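# Unpeg postcards, stack them on mat, box the clothespins

## Task

Remove every postcard from the line and lay them flat in one stack on the mat, then place all the clothespins inside the box.

## Robot and tools

Robot: two arms, left_arm and right_arm, each with a two-finger gripper. Base roots in the scene frame: left_arm at (-0.041, +0.318, 0) m, right_arm at (-0.002, -0.351, 0) m, both facing almost straight along +x. A two-camera stand is fixed to the floor behind them.

Frame: the scene frame has its origin at table-top height, halfway between the nominal bases. +x points out over the table, +z points up, and left_arm sits on the +y side. Image left and right do not match arm names. Each result reports end_effector_position (m) and end_effector_quat_wxyz in this frame. That position is the point between the finger pads, about 1 cm short of the fingertips. Fingers extend along the gripper's +z and part along its y. Reported poses can be a few cm off, worse at long reach.

Motion numbers. Both execute_actions and move take rows of 14 numbers, always the complete set even if only one arm moves: dx, dy, dz, rx, ry, rz, opening for left_arm, then the same seven for right_arm. dx to rz are offsets along the scene axes, measured from that arm's Hand target as it stood when the call (or action) began, not from the preceding row. Scale: 1.0 equals 0.6 m or 180 degrees; rx, ry, rz form a single rotation vector about the Hand target position. Sending the same offset twice moves twice. All six pose numbers at 0 re-request the current Hand target. The opening is absolute, not an offset: +1 fully open (0.093 m), -1 closed. A 0 opening is a real command, so resend the present value to leave a gripper alone. The controller limits each step's rotation to 40 degrees from the measured orientation.

execute_actions(actions, cameras): actions is a list of actions; each action is up to 15 rows, one per 1/30 s step, values in [-1, 1]; a short action repeats its final row. An empty list returns state plus all images. cameras takes names, ["all"], or []; an unknown name invalidates the call.

move(target, speed, blend, opening_speed, grip_force, blocking, cameras): drives both grippers in straight lines to the offsets given in target, either one 14-number row or a list of up to 15 rows, every row counted from the same starting Hand targets. speed is m/s, 0.002 to 2.9 (default 0.25), one value or one per row; rotation limit is twice that in rad/s. blend (m) rounds corners between rows; 0 stops at each. opening_speed, 0.2 or more per second on the -1..+1 scale, ramps the fingers. grip_force is newtons per pad, 10 to 50, persistent; lower values close slowly. blocking=false returns after about 0.5 s while the motion continues. The whole move is capped at 10 s. Paths ignore obstacles and the other arm, and grippers lag and overshoot more when fast or stretched out. Avoid routing a gripper near its own base. The result adds a "move:" line: done, off_target, moving, held or fault, plus limits such as paced or held.

wait(seconds 0 to 10, cameras): lets time pass with commands held. stop(cameras): brakes a running move. zoom_image(camera, region): region [x0, y0, x1, y1] in pixels, at most 504 by 504, from the newest image of cam_head_left, cam_head_right, cam_high, cam_left_wrist or cam_right_wrist. read_manual(section) returns licence text only. finished_scene(scene) ends the current scene permanently; pass its number.

Results. Hand target is the last commanded pose after clipping; the gripper often rests short of it, and only a new command (even all zeros) pursues it again, so send any remaining gap as an offset. Check position and tilt after each move. grip_measured reads the finger motor on the opening scale: pads meet near -0.94, and each millimetre of object width adds about 0.0208. A firm grip on a rigid item needs a value about 0.24 below the reading for its width; keep sending it to hold, and send something well above that width reading to release. Postcards are thin, so grip_measured alone will not confirm a hold; use the wrist cameras. Joint positions end with finger gap in metres. Joint torques include gravity and noise. Joint velocities may read within noise. Tool commands shows current commands.

Cameras: cam_head_left, cam_head_right, cam_high are 504x504; the wrist cameras are 896x504. Fixed cameras may have shifted by a couple of degrees and millimetres since calibration.

Avoid: dropping pins or cards from height, releasing moving items, fast contacts, pressing past a contact point, hitting the line's fixtures or the table hard, any contact between the two arms or closing one gripper on the other, straining a wrist camera cable, and anything leaving the table. A blocked arm keeps pushing until you command its target back. Long holds, stretched reach or unreachable targets heat motors; a MOTOR HOT line appears at 75 °C, and at 90 °C the arm folds up and stops working. Loose objects may occasionally get a small push from outside.

Each tool is called after ">>>" in YAML: its name, and indented under it one key for each argument.

## Session

I'll start by looking at the scene.

>>> execute_actions:
  actions: []
  cameras: ["all"]

Scene clock: 0.00 s.
left_arm: end_effector_position=(+0.3417, +0.3034, +0.0912) grip_measured=+1.000 end_effector_quat_wxyz=(+0.567, +0.010, +0.824, -0.002) | right_arm: end_effector_position=(+0.3726, -0.3762, +0.0919) grip_measured=+1.000 end_effector_quat_wxyz=(+0.571, +0.038, +0.820, +0.006)
Joint positions: left_arm=[-0.05 1.5 0.351 0.782 -0.036 -0.006 0.093] | right_arm=[-0.083 1.476 0.321 0.8 -0.053 0.037 0.093]
Joint velocities: within noise
Joint torques (N m): no reading
Heat: left arm: 24 °C; right arm: 25 °C.
Hand target: left_arm +0.3431, +0.3033, +0.0942; +0.569, +0.010, +0.822, -0.002 | right_arm +0.3753, -0.3765, +0.0978; +0.578, +0.037, +0.815, +0.006
Tool commands: left_gripper/opening=+1.0 right_gripper/opening=+1.0

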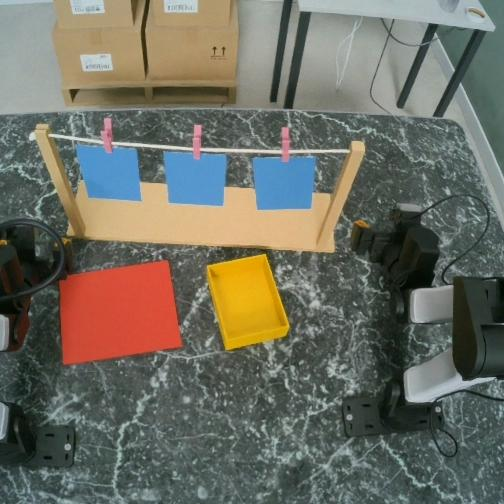

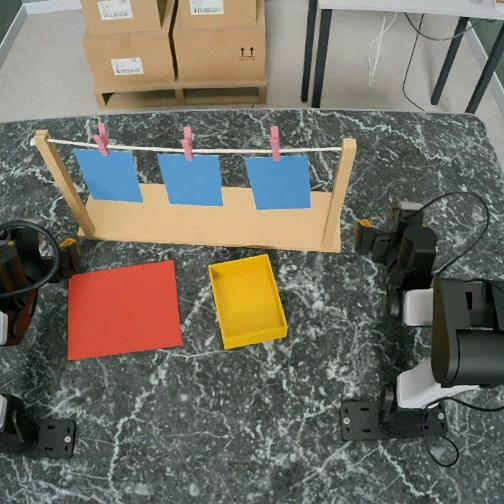

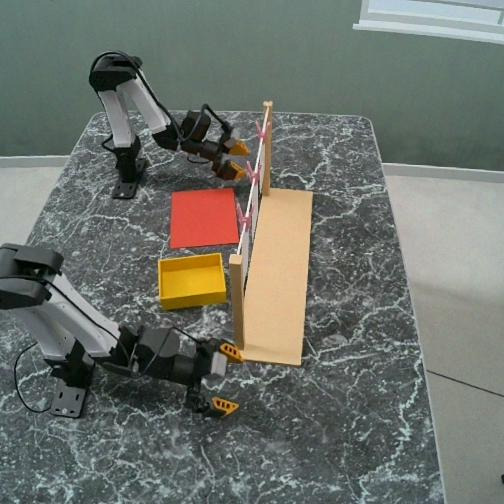

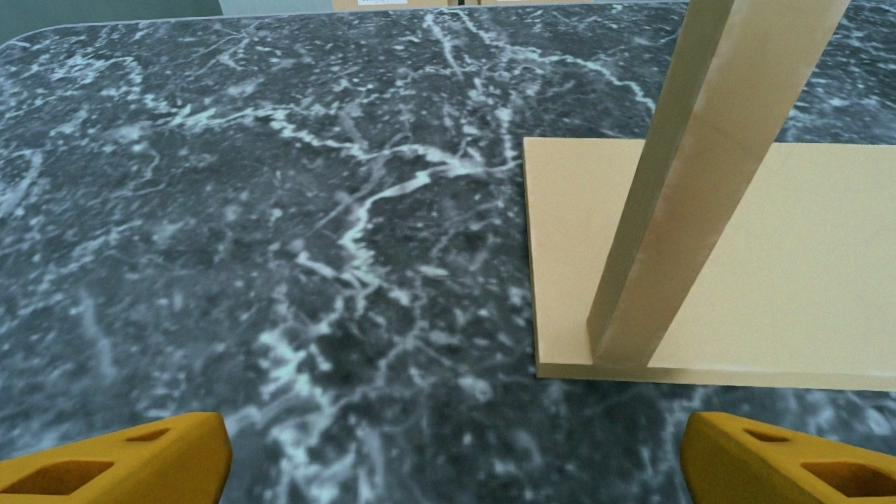

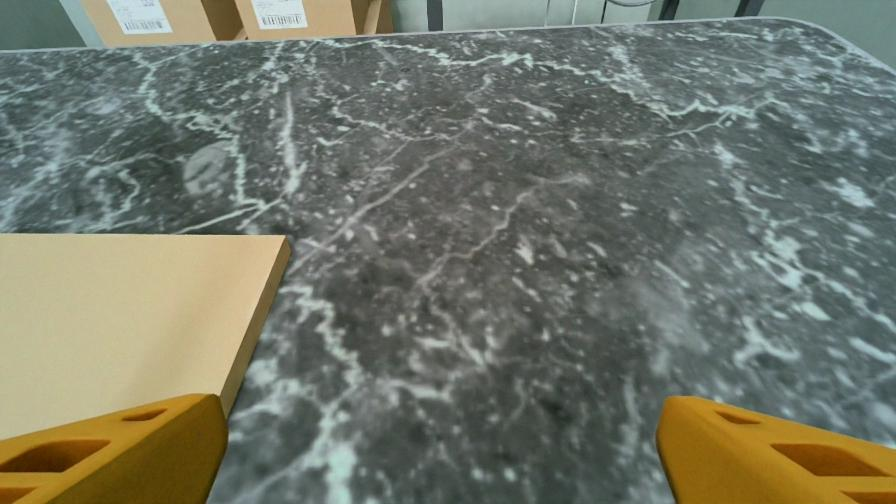

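>>> zoom_image:
  camera: "cam_head_left"
  region: [20, 100, 220, 260]

>>> zoom_image:
  camera: "cam_head_left"
  region: [180, 100, 380, 260]

>>> zoom_image:
  camera: "cam_head_right"
  region: [20, 100, 220, 260]

>>> zoom_image:
  camera: "cam_head_right"
  region: [180, 100, 380, 260]

>>> zoom_image:
  camera: "cam_high"
  region: [180, 80, 330, 380]

Scaled by 2.520 from the camera's 504x504 image, which has a finer 720x720 frame.

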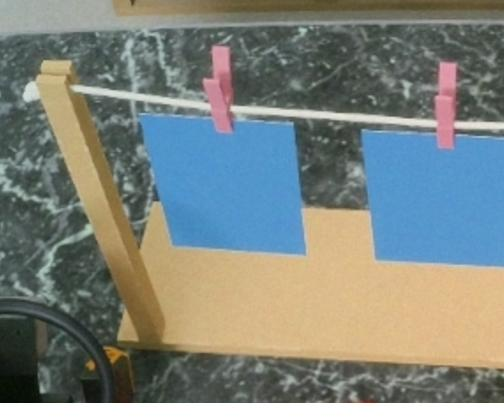

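Scaled by 2.520 from the camera's 504x504 image, which has a finer 720x720 frame.

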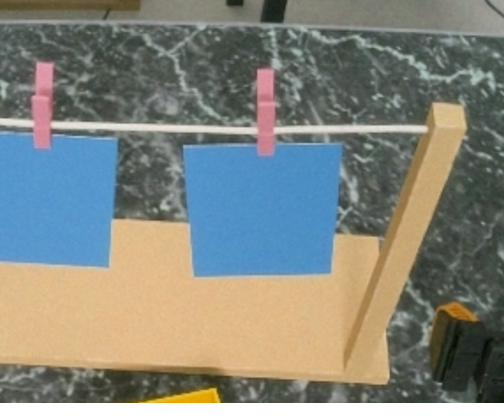

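Scaled by 2.520 from the camera's 504x504 image, which has a finer 720x720 frame.

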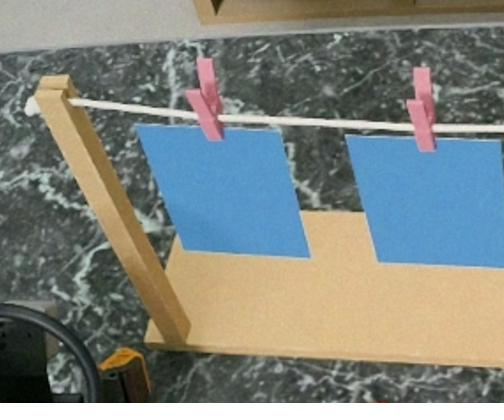

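Scaled by 2.520 from the camera's 504x504 image, which has a finer 720x720 frame.

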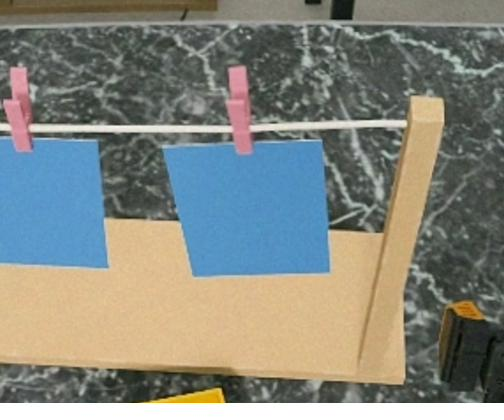

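Scaled by 1.680 from the camera's 504x504 image, which has a finer 720x720 frame.

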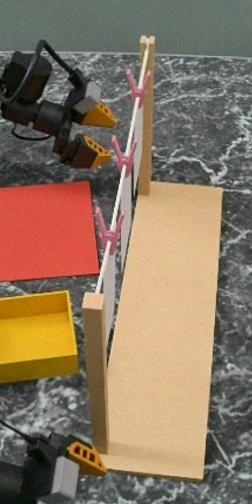

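>>> zoom_image:
  camera: "cam_high"
  region: [220, 190, 290, 260]

>>> zoom_image:
  camera: "cam_high"
  region: [225, 95, 295, 195]

>>> zoom_image:
  camera: "cam_head_left"
  region: [250, 110, 320, 180]

>>> zoom_image:
  camera: "cam_head_right"
  region: [240, 110, 310, 180]

>>> zoom_image:
  camera: "cam_head_left"
  region: [75, 110, 145, 180]

>>> zoom_image:
  camera: "cam_head_right"
  region: [70, 110, 140, 180]

Scaled by 7.200 from the camera's 504x504 image, which has a finer 720x720 frame.

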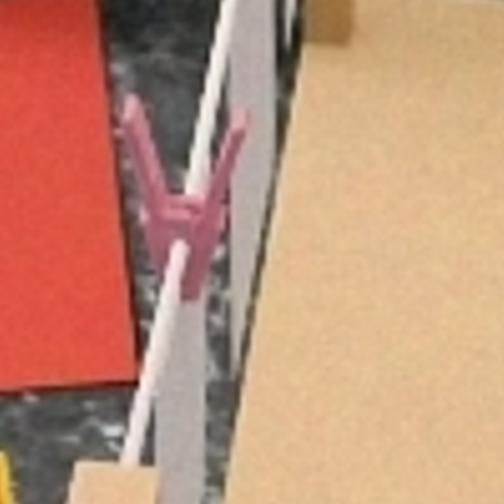

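Scaled by 5.040 from the camera's 504x504 image, which has a finer 720x720 frame.

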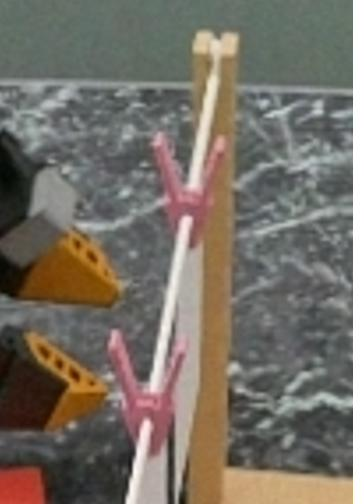

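Scaled by 7.200 from the camera's 504x504 image, which has a finer 720x720 frame.

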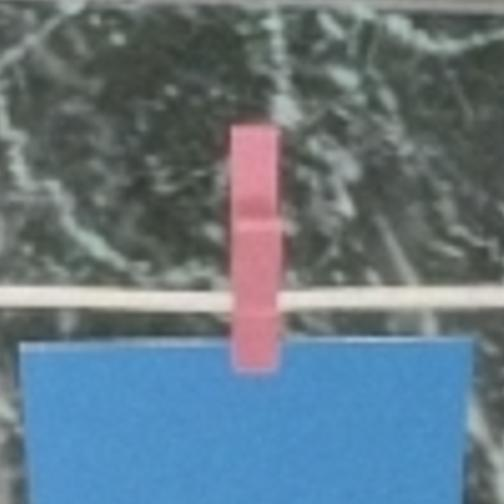

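Scaled by 7.200 from the camera's 504x504 image, which has a finer 720x720 frame.

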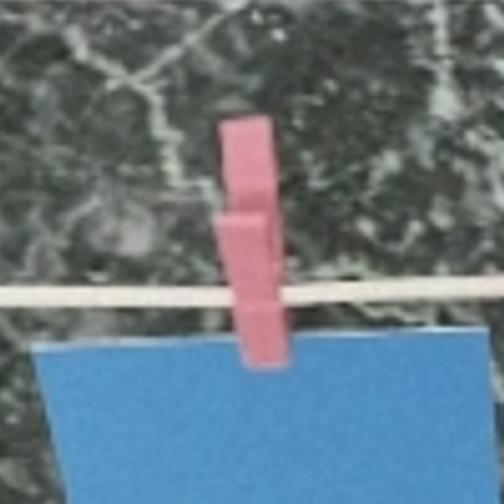

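Scaled by 7.200 from the camera's 504x504 image, which has a finer 720x720 frame.

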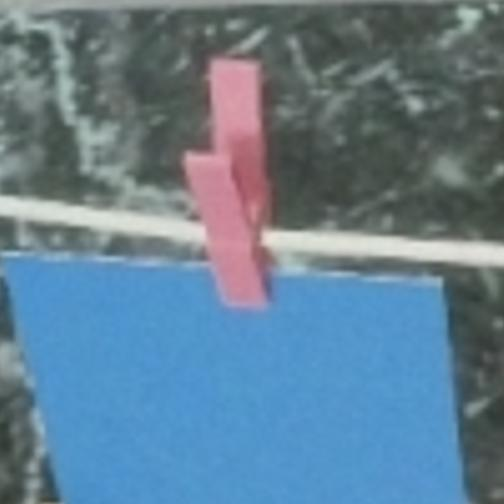

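Scaled by 7.200 from the camera's 504x504 image, which has a finer 720x720 frame.

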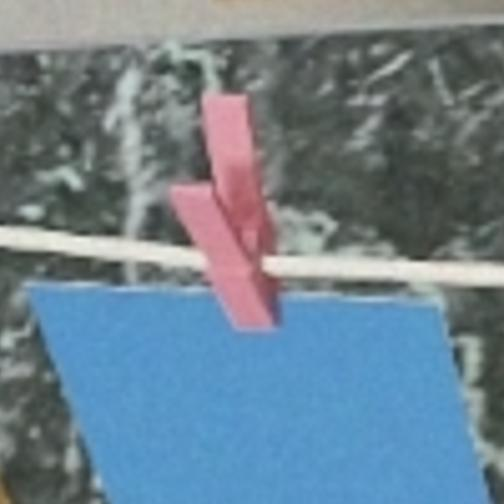

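>>> move:
  target:
    - [-0.1552, -0.0055, 0.1763, 0, 0, 0, 1, -0.1588, 0.0108, 0.1703, 0, 0, 0, 1]
    - [-0.1718, -0.1722, 0.3930, -0.0150, -0.0285, -0.2443, 1, -0.1588, 0.2108, 0.4370, -0.0174, -0.0029, 0.2672, 1]
  speed: 0.3
  blend: [0.05, 0]
  cameras: ["all"]

Scene clock: 31.60 s.
left_arm: end_effector_position=(+0.2402, +0.2016, +0.3200) grip_measured=+1.000 end_effector_quat_wxyz=(+0.555, +0.292, +0.743, -0.236) | right_arm: end_effector_position=(+0.2811, -0.2537, +0.3522) grip_measured=+1.000 end_effector_quat_wxyz=(+0.527, -0.303, +0.763, +0.217)
Joint positions: left_arm=[-0.015 0.896 0.951 -0.428 0.722 0.226 0.093] | right_arm=[-0.065 1.009 1.222 -0.725 -0.775 -0.363 0.093]
Joint torques (N m): left_arm=[0.29 -0.91 10.92 1.89 0.31 0.08] | right_arm=[0.92 -0.99 9.61 1.44 -0.39 -0.14]
Heat: left arm: 26 °C; right arm: 28 °C.
Hand target: left_arm +0.2401, +0.2000, +0.3299; +0.562, +0.304, +0.733, -0.234 | right_arm +0.2801, -0.2501, +0.3601; +0.530, -0.313, +0.757, +0.219
Off the commanded pose: left_arm 0.010 m, 2 deg | right_arm 0.009 m, 1 deg.
move: done
camera_calibration:
cam_left_wrist: T_world_to_cam=[[-0.690862, -0.722831, 0.0149977, 0.309029], [-0.468356, 0.431646, -0.770925, 0.313558], [0.550775, -0.539627, -0.63675, 0.268076], [0, 0, 0, 1]] pos_world=[0.212703, 0.232691, 0.407792]
cam_right_wrist: T_world_to_cam=[[0.668214, -0.743829, -0.0144662, -0.373543], [-0.543464, -0.474753, -0.692284, 0.315006], [0.508073, 0.470455, -0.721481, 0.315961], [0, 0, 0, 1]] pos_world=[0.26027, -0.276948, 0.440629]

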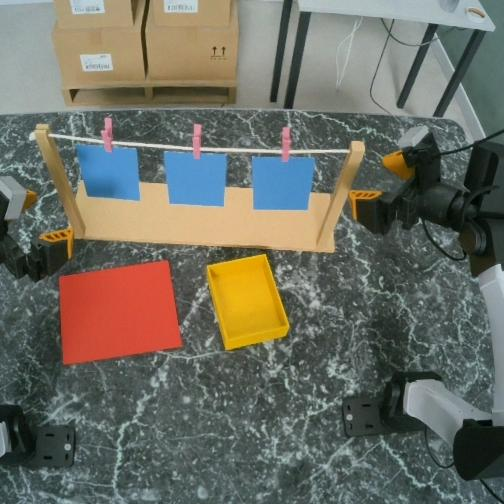

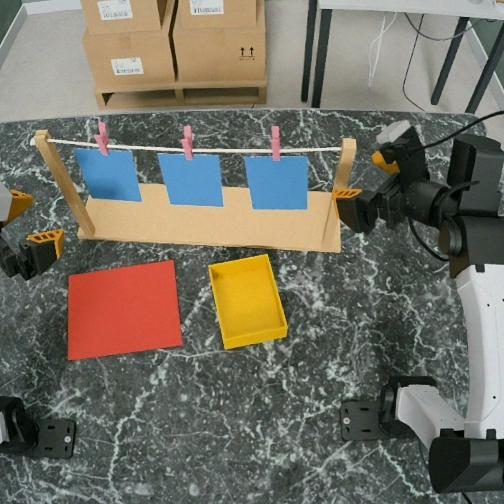

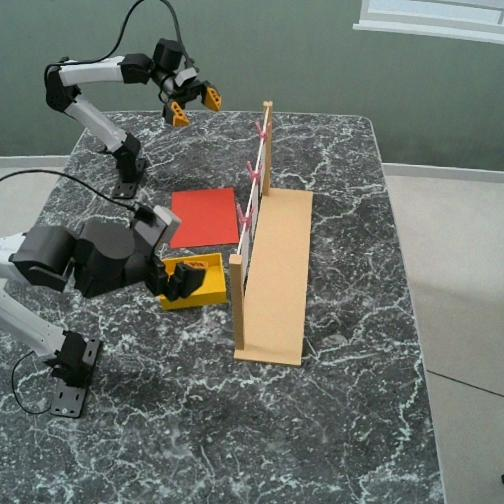

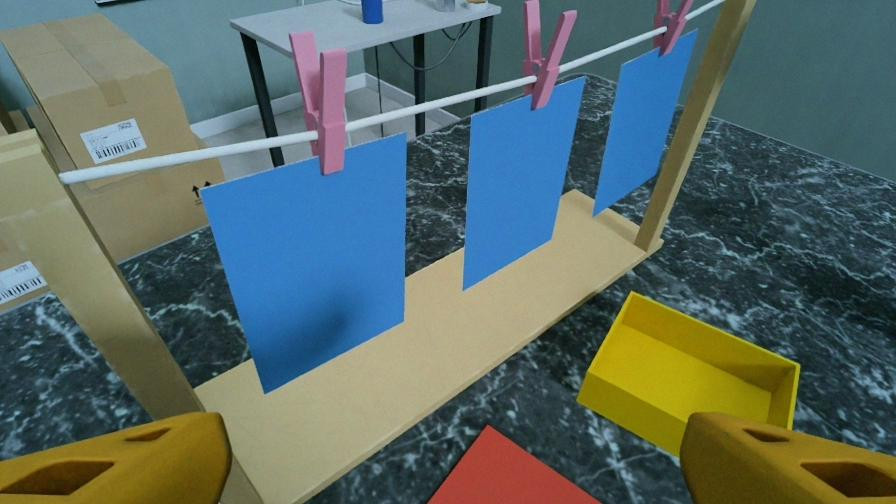

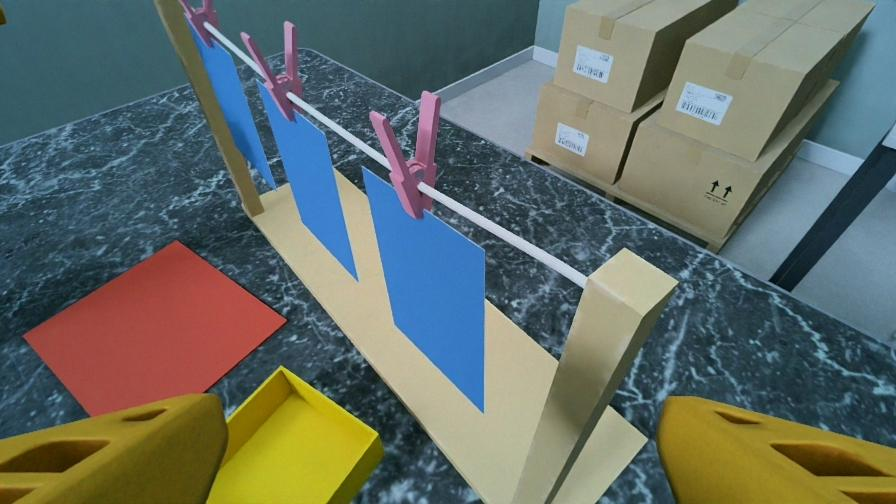

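>>> zoom_image:
  camera: "cam_right_wrist"
  region: [340, 70, 520, 250]

>>> zoom_image:
  camera: "cam_left_wrist"
  region: [240, 10, 420, 190]

>>> zoom_image:
  camera: "cam_left_wrist"
  region: [480, 0, 620, 140]

>>> zoom_image:
  camera: "cam_right_wrist"
  region: [220, 0, 360, 140]

Scaled by 2.800 from the camera's 896x504 image, which has a finer 1280x720 frame.

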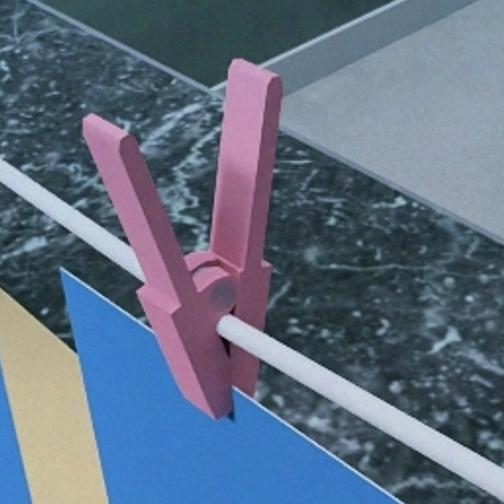

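Scaled by 2.800 from the camera's 896x504 image, which has a finer 1280x720 frame.

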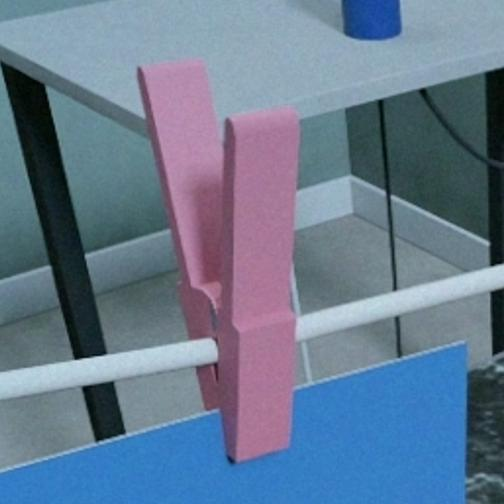

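Scaled by 3.600 from the camera's 896x504 image, which has a finer 1280x720 frame.

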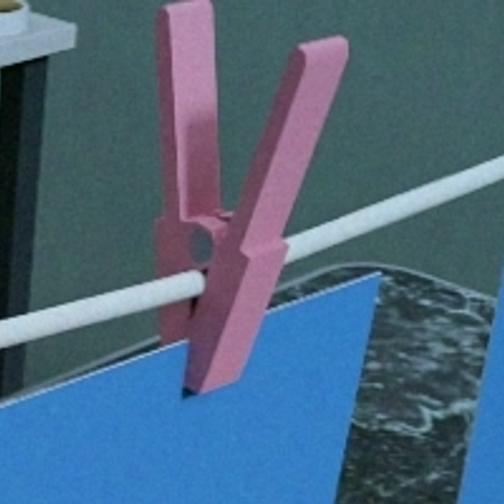

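Scaled by 3.600 from the camera's 896x504 image, which has a finer 1280x720 frame.

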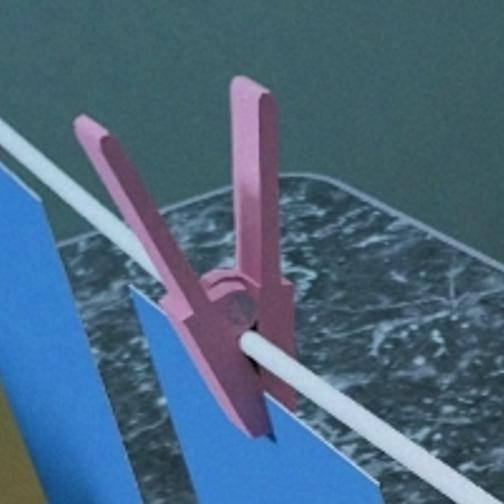

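>>> zoom_image:
  camera: "cam_left_wrist"
  region: [600, 0, 760, 120]

>>> zoom_image:
  camera: "cam_left_wrist"
  region: [440, 60, 720, 310]

>>> zoom_image:
  camera: "cam_right_wrist"
  region: [160, 0, 380, 220]

>>> zoom_image:
  camera: "cam_right_wrist"
  region: [340, 150, 660, 504]

Scaled by 3.150 from the camera's 896x504 image, which has a finer 1280x720 frame.

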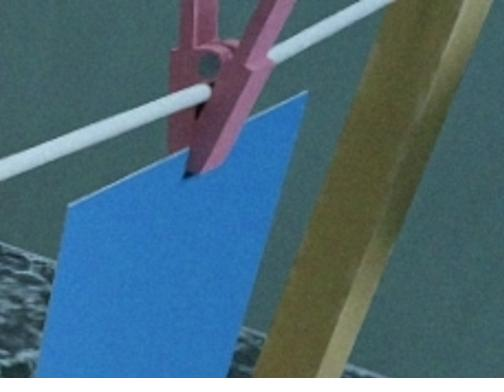

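Scaled by 1.800 from the camera's 896x504 image, which has a finer 1280x720 frame.

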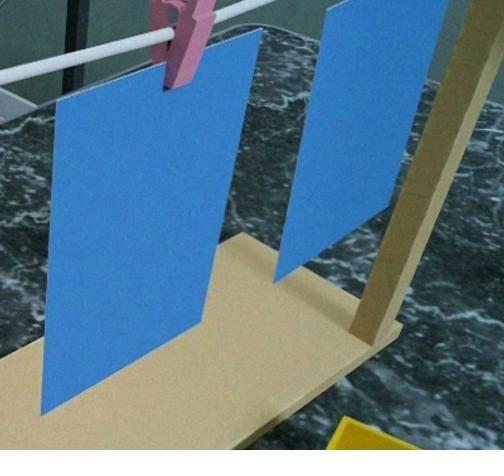

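Scaled by 2.291 from the camera's 896x504 image, which has a finer 1280x720 frame.

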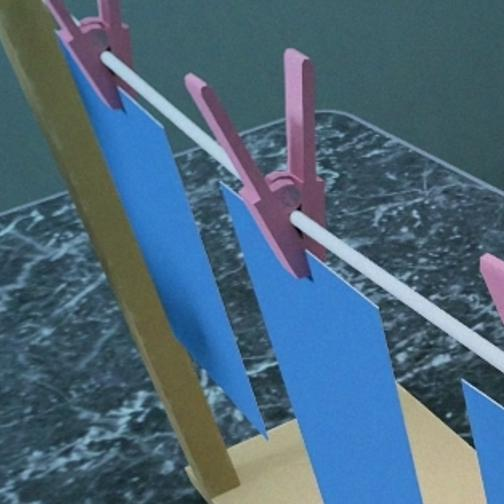

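Scaled by 1.424 from the camera's 896x504 image, which has a finer 1280x720 frame.

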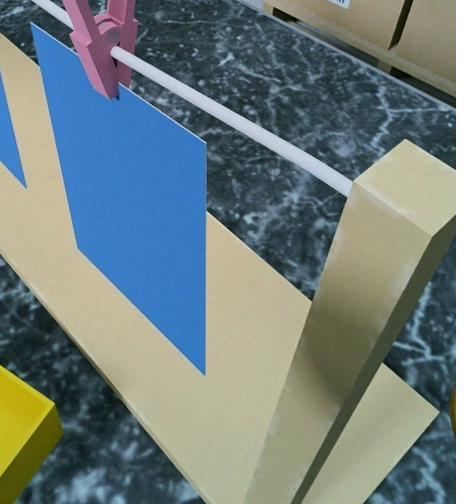

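>>> move:
  target: [0.1292, -0.4533, -0.2332, -0.0538, -0.0632, 0.0484, -0.316, 0, 0, 0, 0, 0, 0, 1]
  speed: 0.3
  cameras: ["cam_left_wrist", "cam_right_wrist", "cam_head_left"]

Scene clock: 56.37 s.
left_arm: end_effector_position=(+0.3136, -0.0687, +0.1853) grip_measured=-0.314 end_effector_quat_wxyz=(+0.664, +0.225, +0.678, -0.221) | right_arm: end_effector_position=(+0.2810, -0.2537, +0.3521) grip_measured=+1.000 end_effector_quat_wxyz=(+0.527, -0.304, +0.764, +0.216)
Joint positions: left_arm=[-0.913 1.893 0.893 0.979 -0.275 -0.007 0.03] | right_arm=[-0.065 1.009 1.222 -0.726 -0.775 -0.364 0.093]
Joint torques (N m): left_arm=[0.21 -8.31 9.32 2.24 -0.11 -0.05] | right_arm=[0.81 -0.92 9.69 1.46 -0.39 -0.13]
Heat: left arm: 29 °C; right arm: 30 °C.
Hand target: left_arm +0.3175, -0.0720, +0.1900; +0.672, +0.221, +0.672, -0.220 | right_arm +0.2801, -0.2501, +0.3601; +0.530, -0.313, +0.757, +0.219
Off the commanded pose: left_arm 0.007 m, 1 deg | right_arm 0.009 m, 1 deg.
move: done
camera_calibration:
cam_left_wrist: T_world_to_cam=[[-0.591436, -0.806321, -0.00704663, 0.133527], [-0.334787, 0.253497, -0.907555, 0.331948], [0.733567, -0.534402, -0.419873, -0.101164], [0, 0, 0, 1]] pos_world=[0.264315, -0.0305451, 0.259726]
cam_right_wrist: T_world_to_cam=[[0.668398, -0.743667, -0.0142914, -0.37355], [-0.543498, -0.475192, -0.691955, 0.314726], [0.507793, 0.470269, -0.721799, 0.316002], [0, 0, 0, 1]] pos_world=[0.260269, -0.276847, 0.440528]
Images, in order (width x height): cam_head_left 504x504, cam_left_wrist 896x504, cam_right_wrist 896x504.

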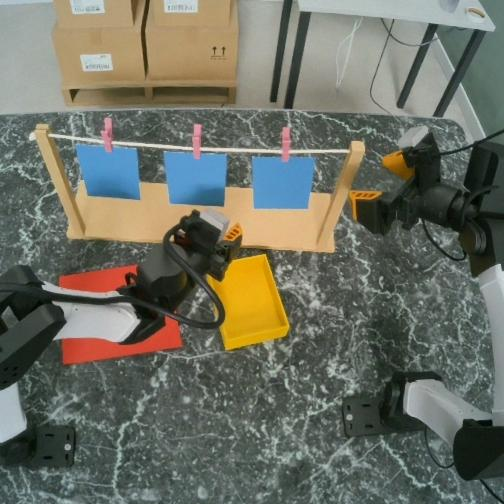

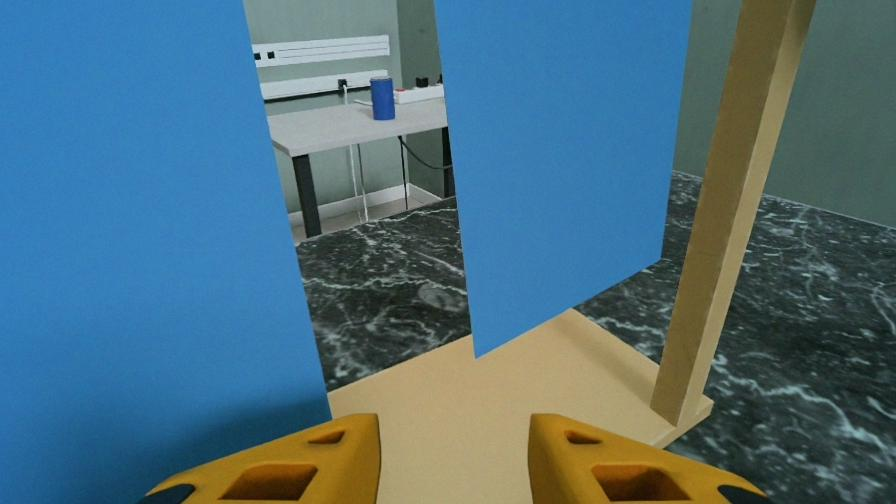

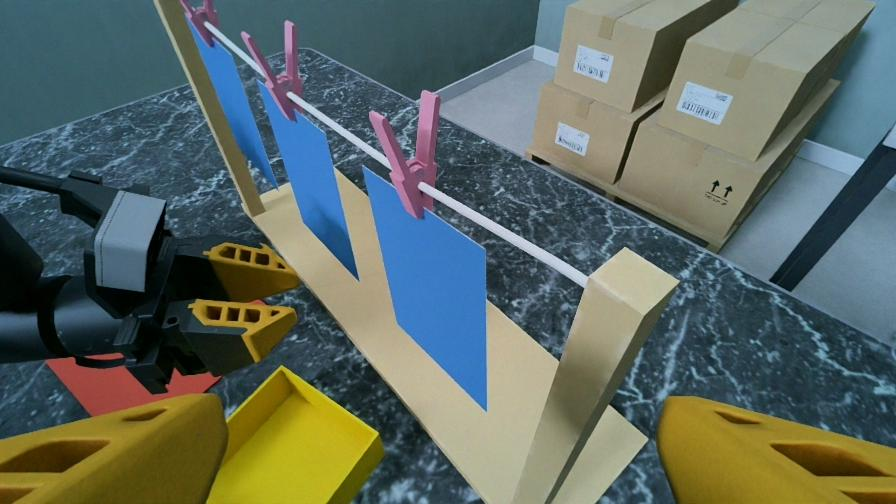

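>>> move:
  target: [0.0940, -0.0913, -0.0005, 0, 0, 0, -0.316, 0, 0, 0, 0, 0, 0, 1]
  speed: 0.12
  cameras: ["cam_left_wrist", "cam_right_wrist"]

Scene clock: 61.43 s.
left_arm: end_effector_position=(+0.3702, -0.1222, +0.1903) grip_measured=-0.314 end_effector_quat_wxyz=(+0.672, +0.214, +0.675, -0.218) | right_arm: end_effector_position=(+0.2810, -0.2537, +0.3521) grip_measured=+1.000 end_effector_quat_wxyz=(+0.527, -0.304, +0.764, +0.216)
Joint positions: left_arm=[-0.892 2.127 1.265 0.86 -0.275 -0.007 0.03] | right_arm=[-0.065 1.009 1.222 -0.726 -0.775 -0.364 0.093]
Joint torques (N m): left_arm=[0.69 -10.66 10.14 2.05 0.16 -0.06] | right_arm=[0.75 -0.95 9.68 1.44 -0.41 -0.12]
Heat: left arm: 30 °C; right arm: 30 °C.
Hand target: left_arm +0.3738, -0.1269, +0.1895; +0.672, +0.221, +0.672, -0.220 | right_arm +0.2801, -0.2501, +0.3601; +0.530, -0.313, +0.757, +0.219
Off the commanded pose: left_arm 0.006 m, 1 deg | right_arm 0.009 m, 1 deg.
move: done
camera_calibration:
cam_left_wrist: T_world_to_cam=[[-0.574347, -0.818608, -0.00245902, 0.115281], [-0.32871, 0.233377, -0.915142, 0.365742], [0.749716, -0.524801, -0.403124, -0.177155], [0, 0, 0, 1]] pos_world=[0.319251, -0.0839576, 0.263574]
cam_right_wrist: T_world_to_cam=[[0.668398, -0.743667, -0.0142914, -0.37355], [-0.543498, -0.475192, -0.691955, 0.314726], [0.507793, 0.470269, -0.721799, 0.316002], [0, 0, 0, 1]] pos_world=[0.260269, -0.276847, 0.440528]
Images, in order (width x height): cam_left_wrist 896x504, cam_right_wrist 896x504.

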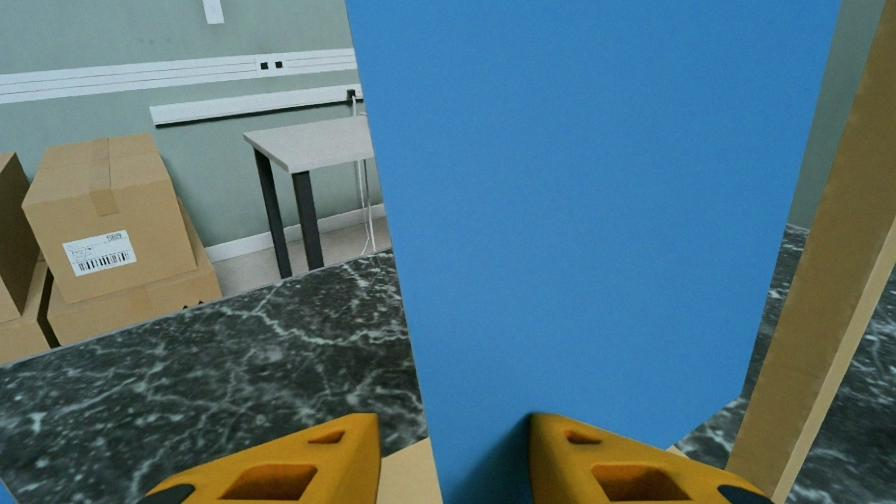

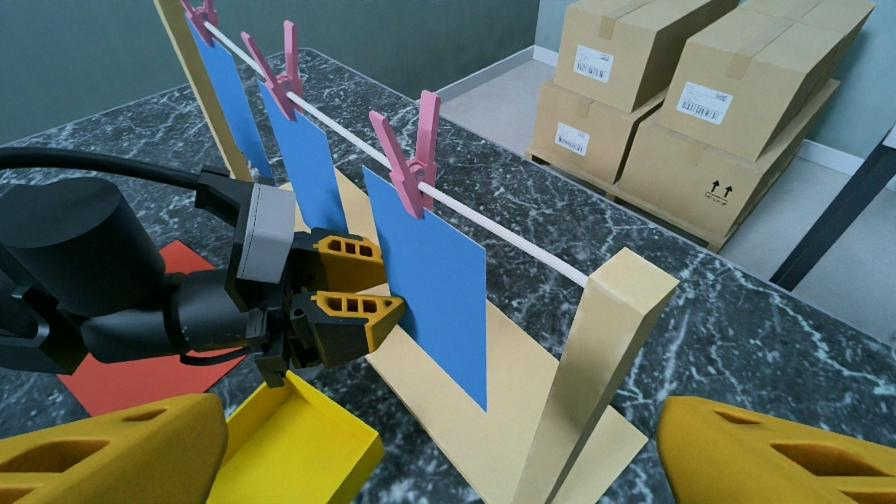

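>>> move:
  target: [-0.0028, -0.0048, -0.0042, 0, 0, -0.1111, -0.524, 0, 0, 0, 0, 0, 0, 1]
  speed: 0.15
  cameras: ["cam_left_wrist", "cam_right_wrist"]

Scene clock: 64.97 s.
left_arm: end_effector_position=(+0.3703, -0.1257, +0.1873) grip_measured=-0.522 end_effector_quat_wxyz=(+0.623, +0.326, +0.630, -0.329) | right_arm: end_effector_position=(+0.2810, -0.2537, +0.3521) grip_measured=+1.000 end_effector_quat_wxyz=(+0.527, -0.304, +0.764, +0.216)
Joint positions: left_arm=[-0.766 2.132 1.265 0.86 0.194 -0.007 0.02] | right_arm=[-0.065 1.009 1.222 -0.726 -0.775 -0.364 0.093]
Joint torques (N m): left_arm=[0.61 -10.73 9.77 2.14 0.2 -0.04] | right_arm=[0.92 -0.9 9.73 1.46 -0.39 -0.15]
Heat: left arm: 30 °C; right arm: 31 °C.
Hand target: left_arm +0.3722, -0.1297, +0.1872; +0.623, +0.334, +0.624, -0.333 | right_arm +0.2801, -0.2501, +0.3601; +0.530, -0.313, +0.757, +0.219
Off the commanded pose: left_arm 0.004 m, 1 deg | right_arm 0.009 m, 1 deg.
move: done
camera_calibration:
cam_left_wrist: T_world_to_cam=[[-0.816392, -0.577498, -0.000594844, 0.23203], [-0.235164, 0.333384, -0.912991, 0.341402], [0.527449, -0.745219, -0.407978, -0.124886], [0, 0, 0, 1]] pos_world=[0.335583, -0.0728883, 0.260885]
cam_right_wrist: T_world_to_cam=[[0.668398, -0.743667, -0.0142914, -0.37355], [-0.543498, -0.475192, -0.691955, 0.314726], [0.507793, 0.470269, -0.721799, 0.316002], [0, 0, 0, 1]] pos_world=[0.260269, -0.276847, 0.440528]
Images, in order (width x height): cam_left_wrist 896x504, cam_right_wrist 896x504.

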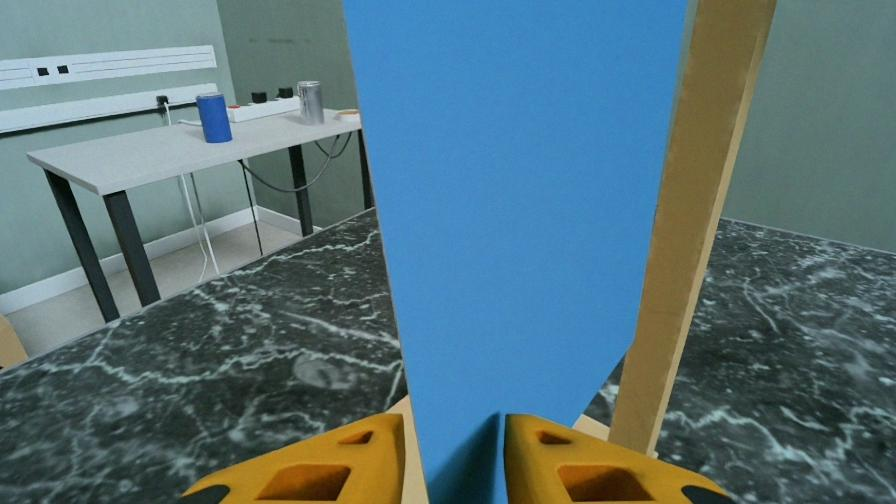

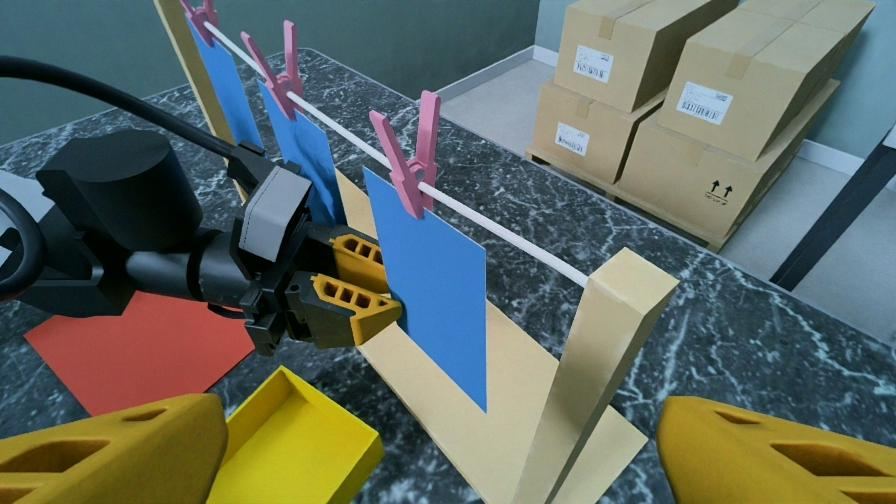

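>>> move:
  target:
    - [0.0007, -0.0102, -0.0037, 0, 0, -0.1, -0.524, 0, 0, 0, 0, 0, 0, 1]
    - [0.0007, -0.0102, -0.0037, 0, 0, -0.1, -0.69, 0, 0, 0, 0, 0, 0, 1]
  speed: 0.15
  cameras: ["cam_left_wrist", "cam_right_wrist"]

Scene clock: 69.03 s.
left_arm: end_effector_position=(+0.3694, -0.1336, +0.1834) grip_measured=-0.688 end_effector_quat_wxyz=(+0.559, +0.422, +0.573, -0.426) | right_arm: end_effector_position=(+0.2810, -0.2537, +0.3521) grip_measured=+1.000 end_effector_quat_wxyz=(+0.527, -0.304, +0.764, +0.216)
Joint positions: left_arm=[-0.671 2.217 1.4 0.801 0.61 -0.007 0.012] | right_arm=[-0.065 1.009 1.222 -0.726 -0.775 -0.364 0.093]
Joint torques (N m): left_arm=[0.62 -11.3 10.15 2.06 0.16 -0.04] | right_arm=[0.94 -0.98 9.68 1.42 -0.38 -0.14]
Heat: left arm: 30 °C; right arm: 31 °C.
Hand target: left_arm +0.3725, -0.1359, +0.1849; +0.563, +0.427, +0.564, -0.427 | right_arm +0.2801, -0.2501, +0.3601; +0.530, -0.313, +0.757, +0.219
Off the commanded pose: left_arm 0.004 m, 1 deg | right_arm 0.009 m, 1 deg.
move: done
camera_calibration:
cam_left_wrist: T_world_to_cam=[[-0.956911, -0.290283, 0.00752825, 0.315528], [-0.126623, 0.393797, -0.910434, 0.307738], [0.261319, -0.872158, -0.413585, -0.0493509], [0, 0, 0, 1]] pos_world=[0.353796, -0.0726353, 0.257389]
cam_right_wrist: T_world_to_cam=[[0.668398, -0.743667, -0.0142914, -0.37355], [-0.543498, -0.475192, -0.691955, 0.314726], [0.507793, 0.470269, -0.721799, 0.316002], [0, 0, 0, 1]] pos_world=[0.260269, -0.276847, 0.440528]
Images, in order (width x height): cam_left_wrist 896x504, cam_right_wrist 896x504.

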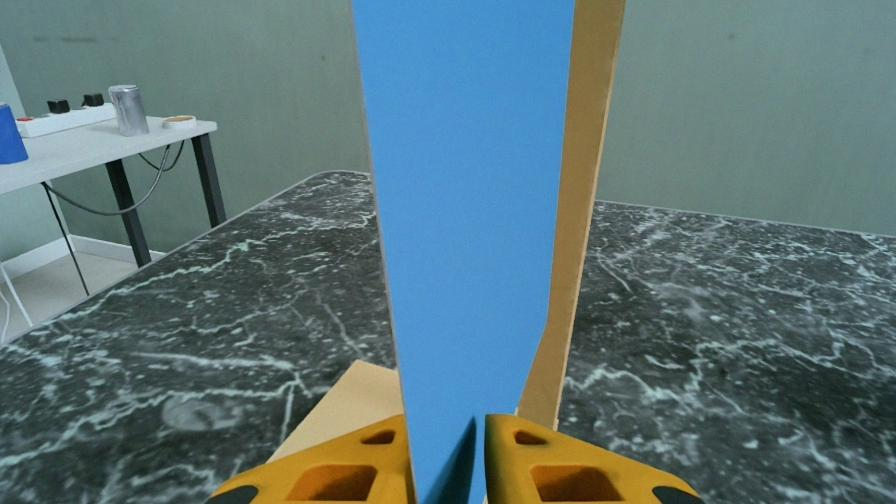

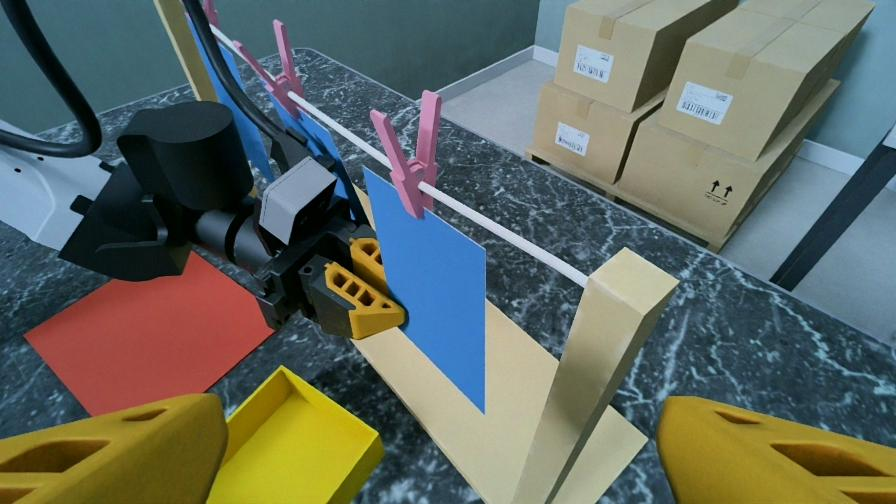

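>>> wait:
  seconds: 0.0
  cameras: ["cam_head_left", "cam_head_right", "cam_high"]

Scene clock: 69.47 s.
left_arm: end_effector_position=(+0.3690, -0.1337, +0.1829) grip_measured=-0.688 end_effector_quat_wxyz=(+0.557, +0.422, +0.574, -0.426) | right_arm: end_effector_position=(+0.2810, -0.2537, +0.3521) grip_measured=+1.000 end_effector_quat_wxyz=(+0.527, -0.304, +0.764, +0.216)
Joint positions: left_arm=[-0.671 2.217 1.4 0.798 0.613 -0.008 0.012] | right_arm=[-0.065 1.009 1.222 -0.726 -0.775 -0.364 0.093]
Joint torques (N m): left_arm=[0.61 -11.32 10.14 2.1 0.14 -0.02] | right_arm=[0.87 -1.09 9.69 1.42 -0.38 -0.15]
Heat: left arm: 30 °C; right arm: 31 °C.
Hand target: left_arm +0.3726, -0.1359, +0.1849; +0.563, +0.427, +0.564, -0.427 | right_arm +0.2801, -0.2501, +0.3601; +0.530, -0.313, +0.757, +0.219
Tool commands: left_gripper/opening=-0.69 right_gripper/opening=+1.0
Off the commanded pose: left_arm 0.005 m, 1 deg | right_arm 0.009 m, 1 deg.
Images, in order (width x height): cam_head_left 504x504, cam_head_right 504x504, cam_high 504x504.

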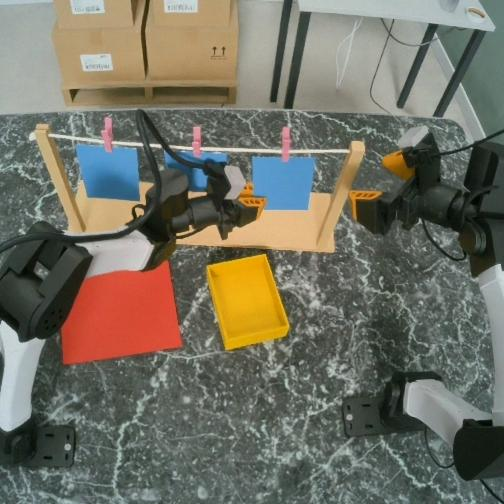

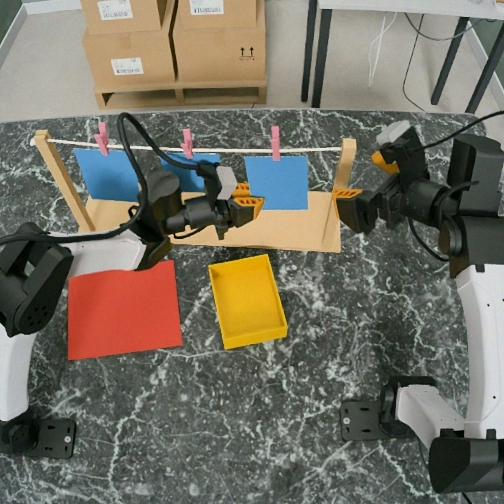

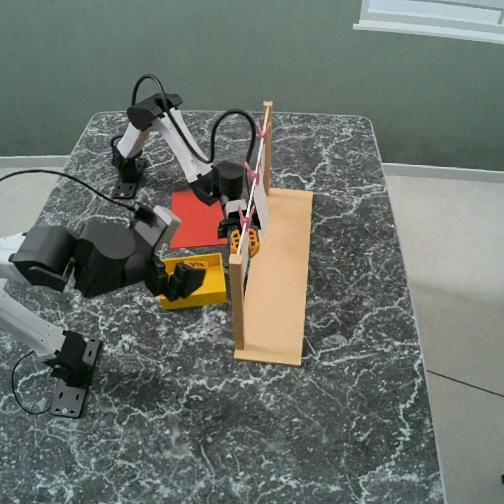

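>>> zoom_image:
  camera: "cam_high"
  region: [190, 90, 310, 290]

>>> zoom_image:
  camera: "cam_head_left"
  region: [80, 100, 330, 260]

>>> zoom_image:
  camera: "cam_head_right"
  region: [80, 100, 330, 260]

>>> zoom_image:
  camera: "cam_right_wrist"
  region: [180, 0, 500, 300]

Scaled by 2.520 from the camera's 504x504 image, which has a finer 720x720 frame.

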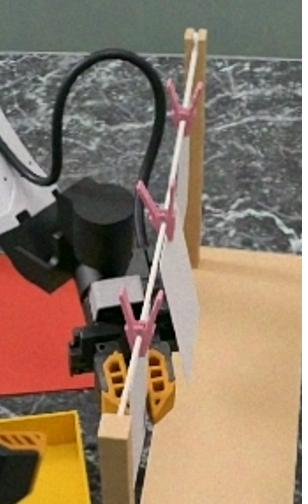

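Scaled by 2.016 from the camera's 504x504 image, which has a finer 720x720 frame.

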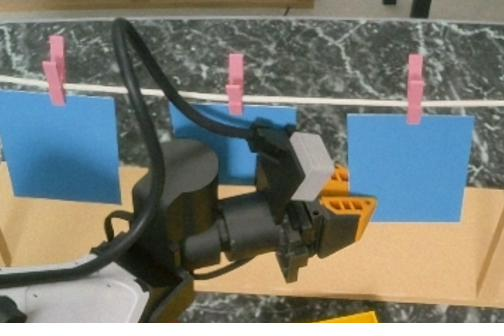

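Scaled by 2.016 from the camera's 504x504 image, which has a finer 720x720 frame.

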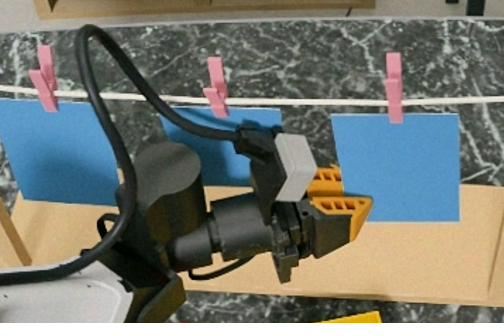

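This scene's latest camera images include none from cam_right_wrist. They are from: cam_head_left, cam_head_right, cam_high. cam_right_wrist's image comes with the result of a call that names it in "cameras".


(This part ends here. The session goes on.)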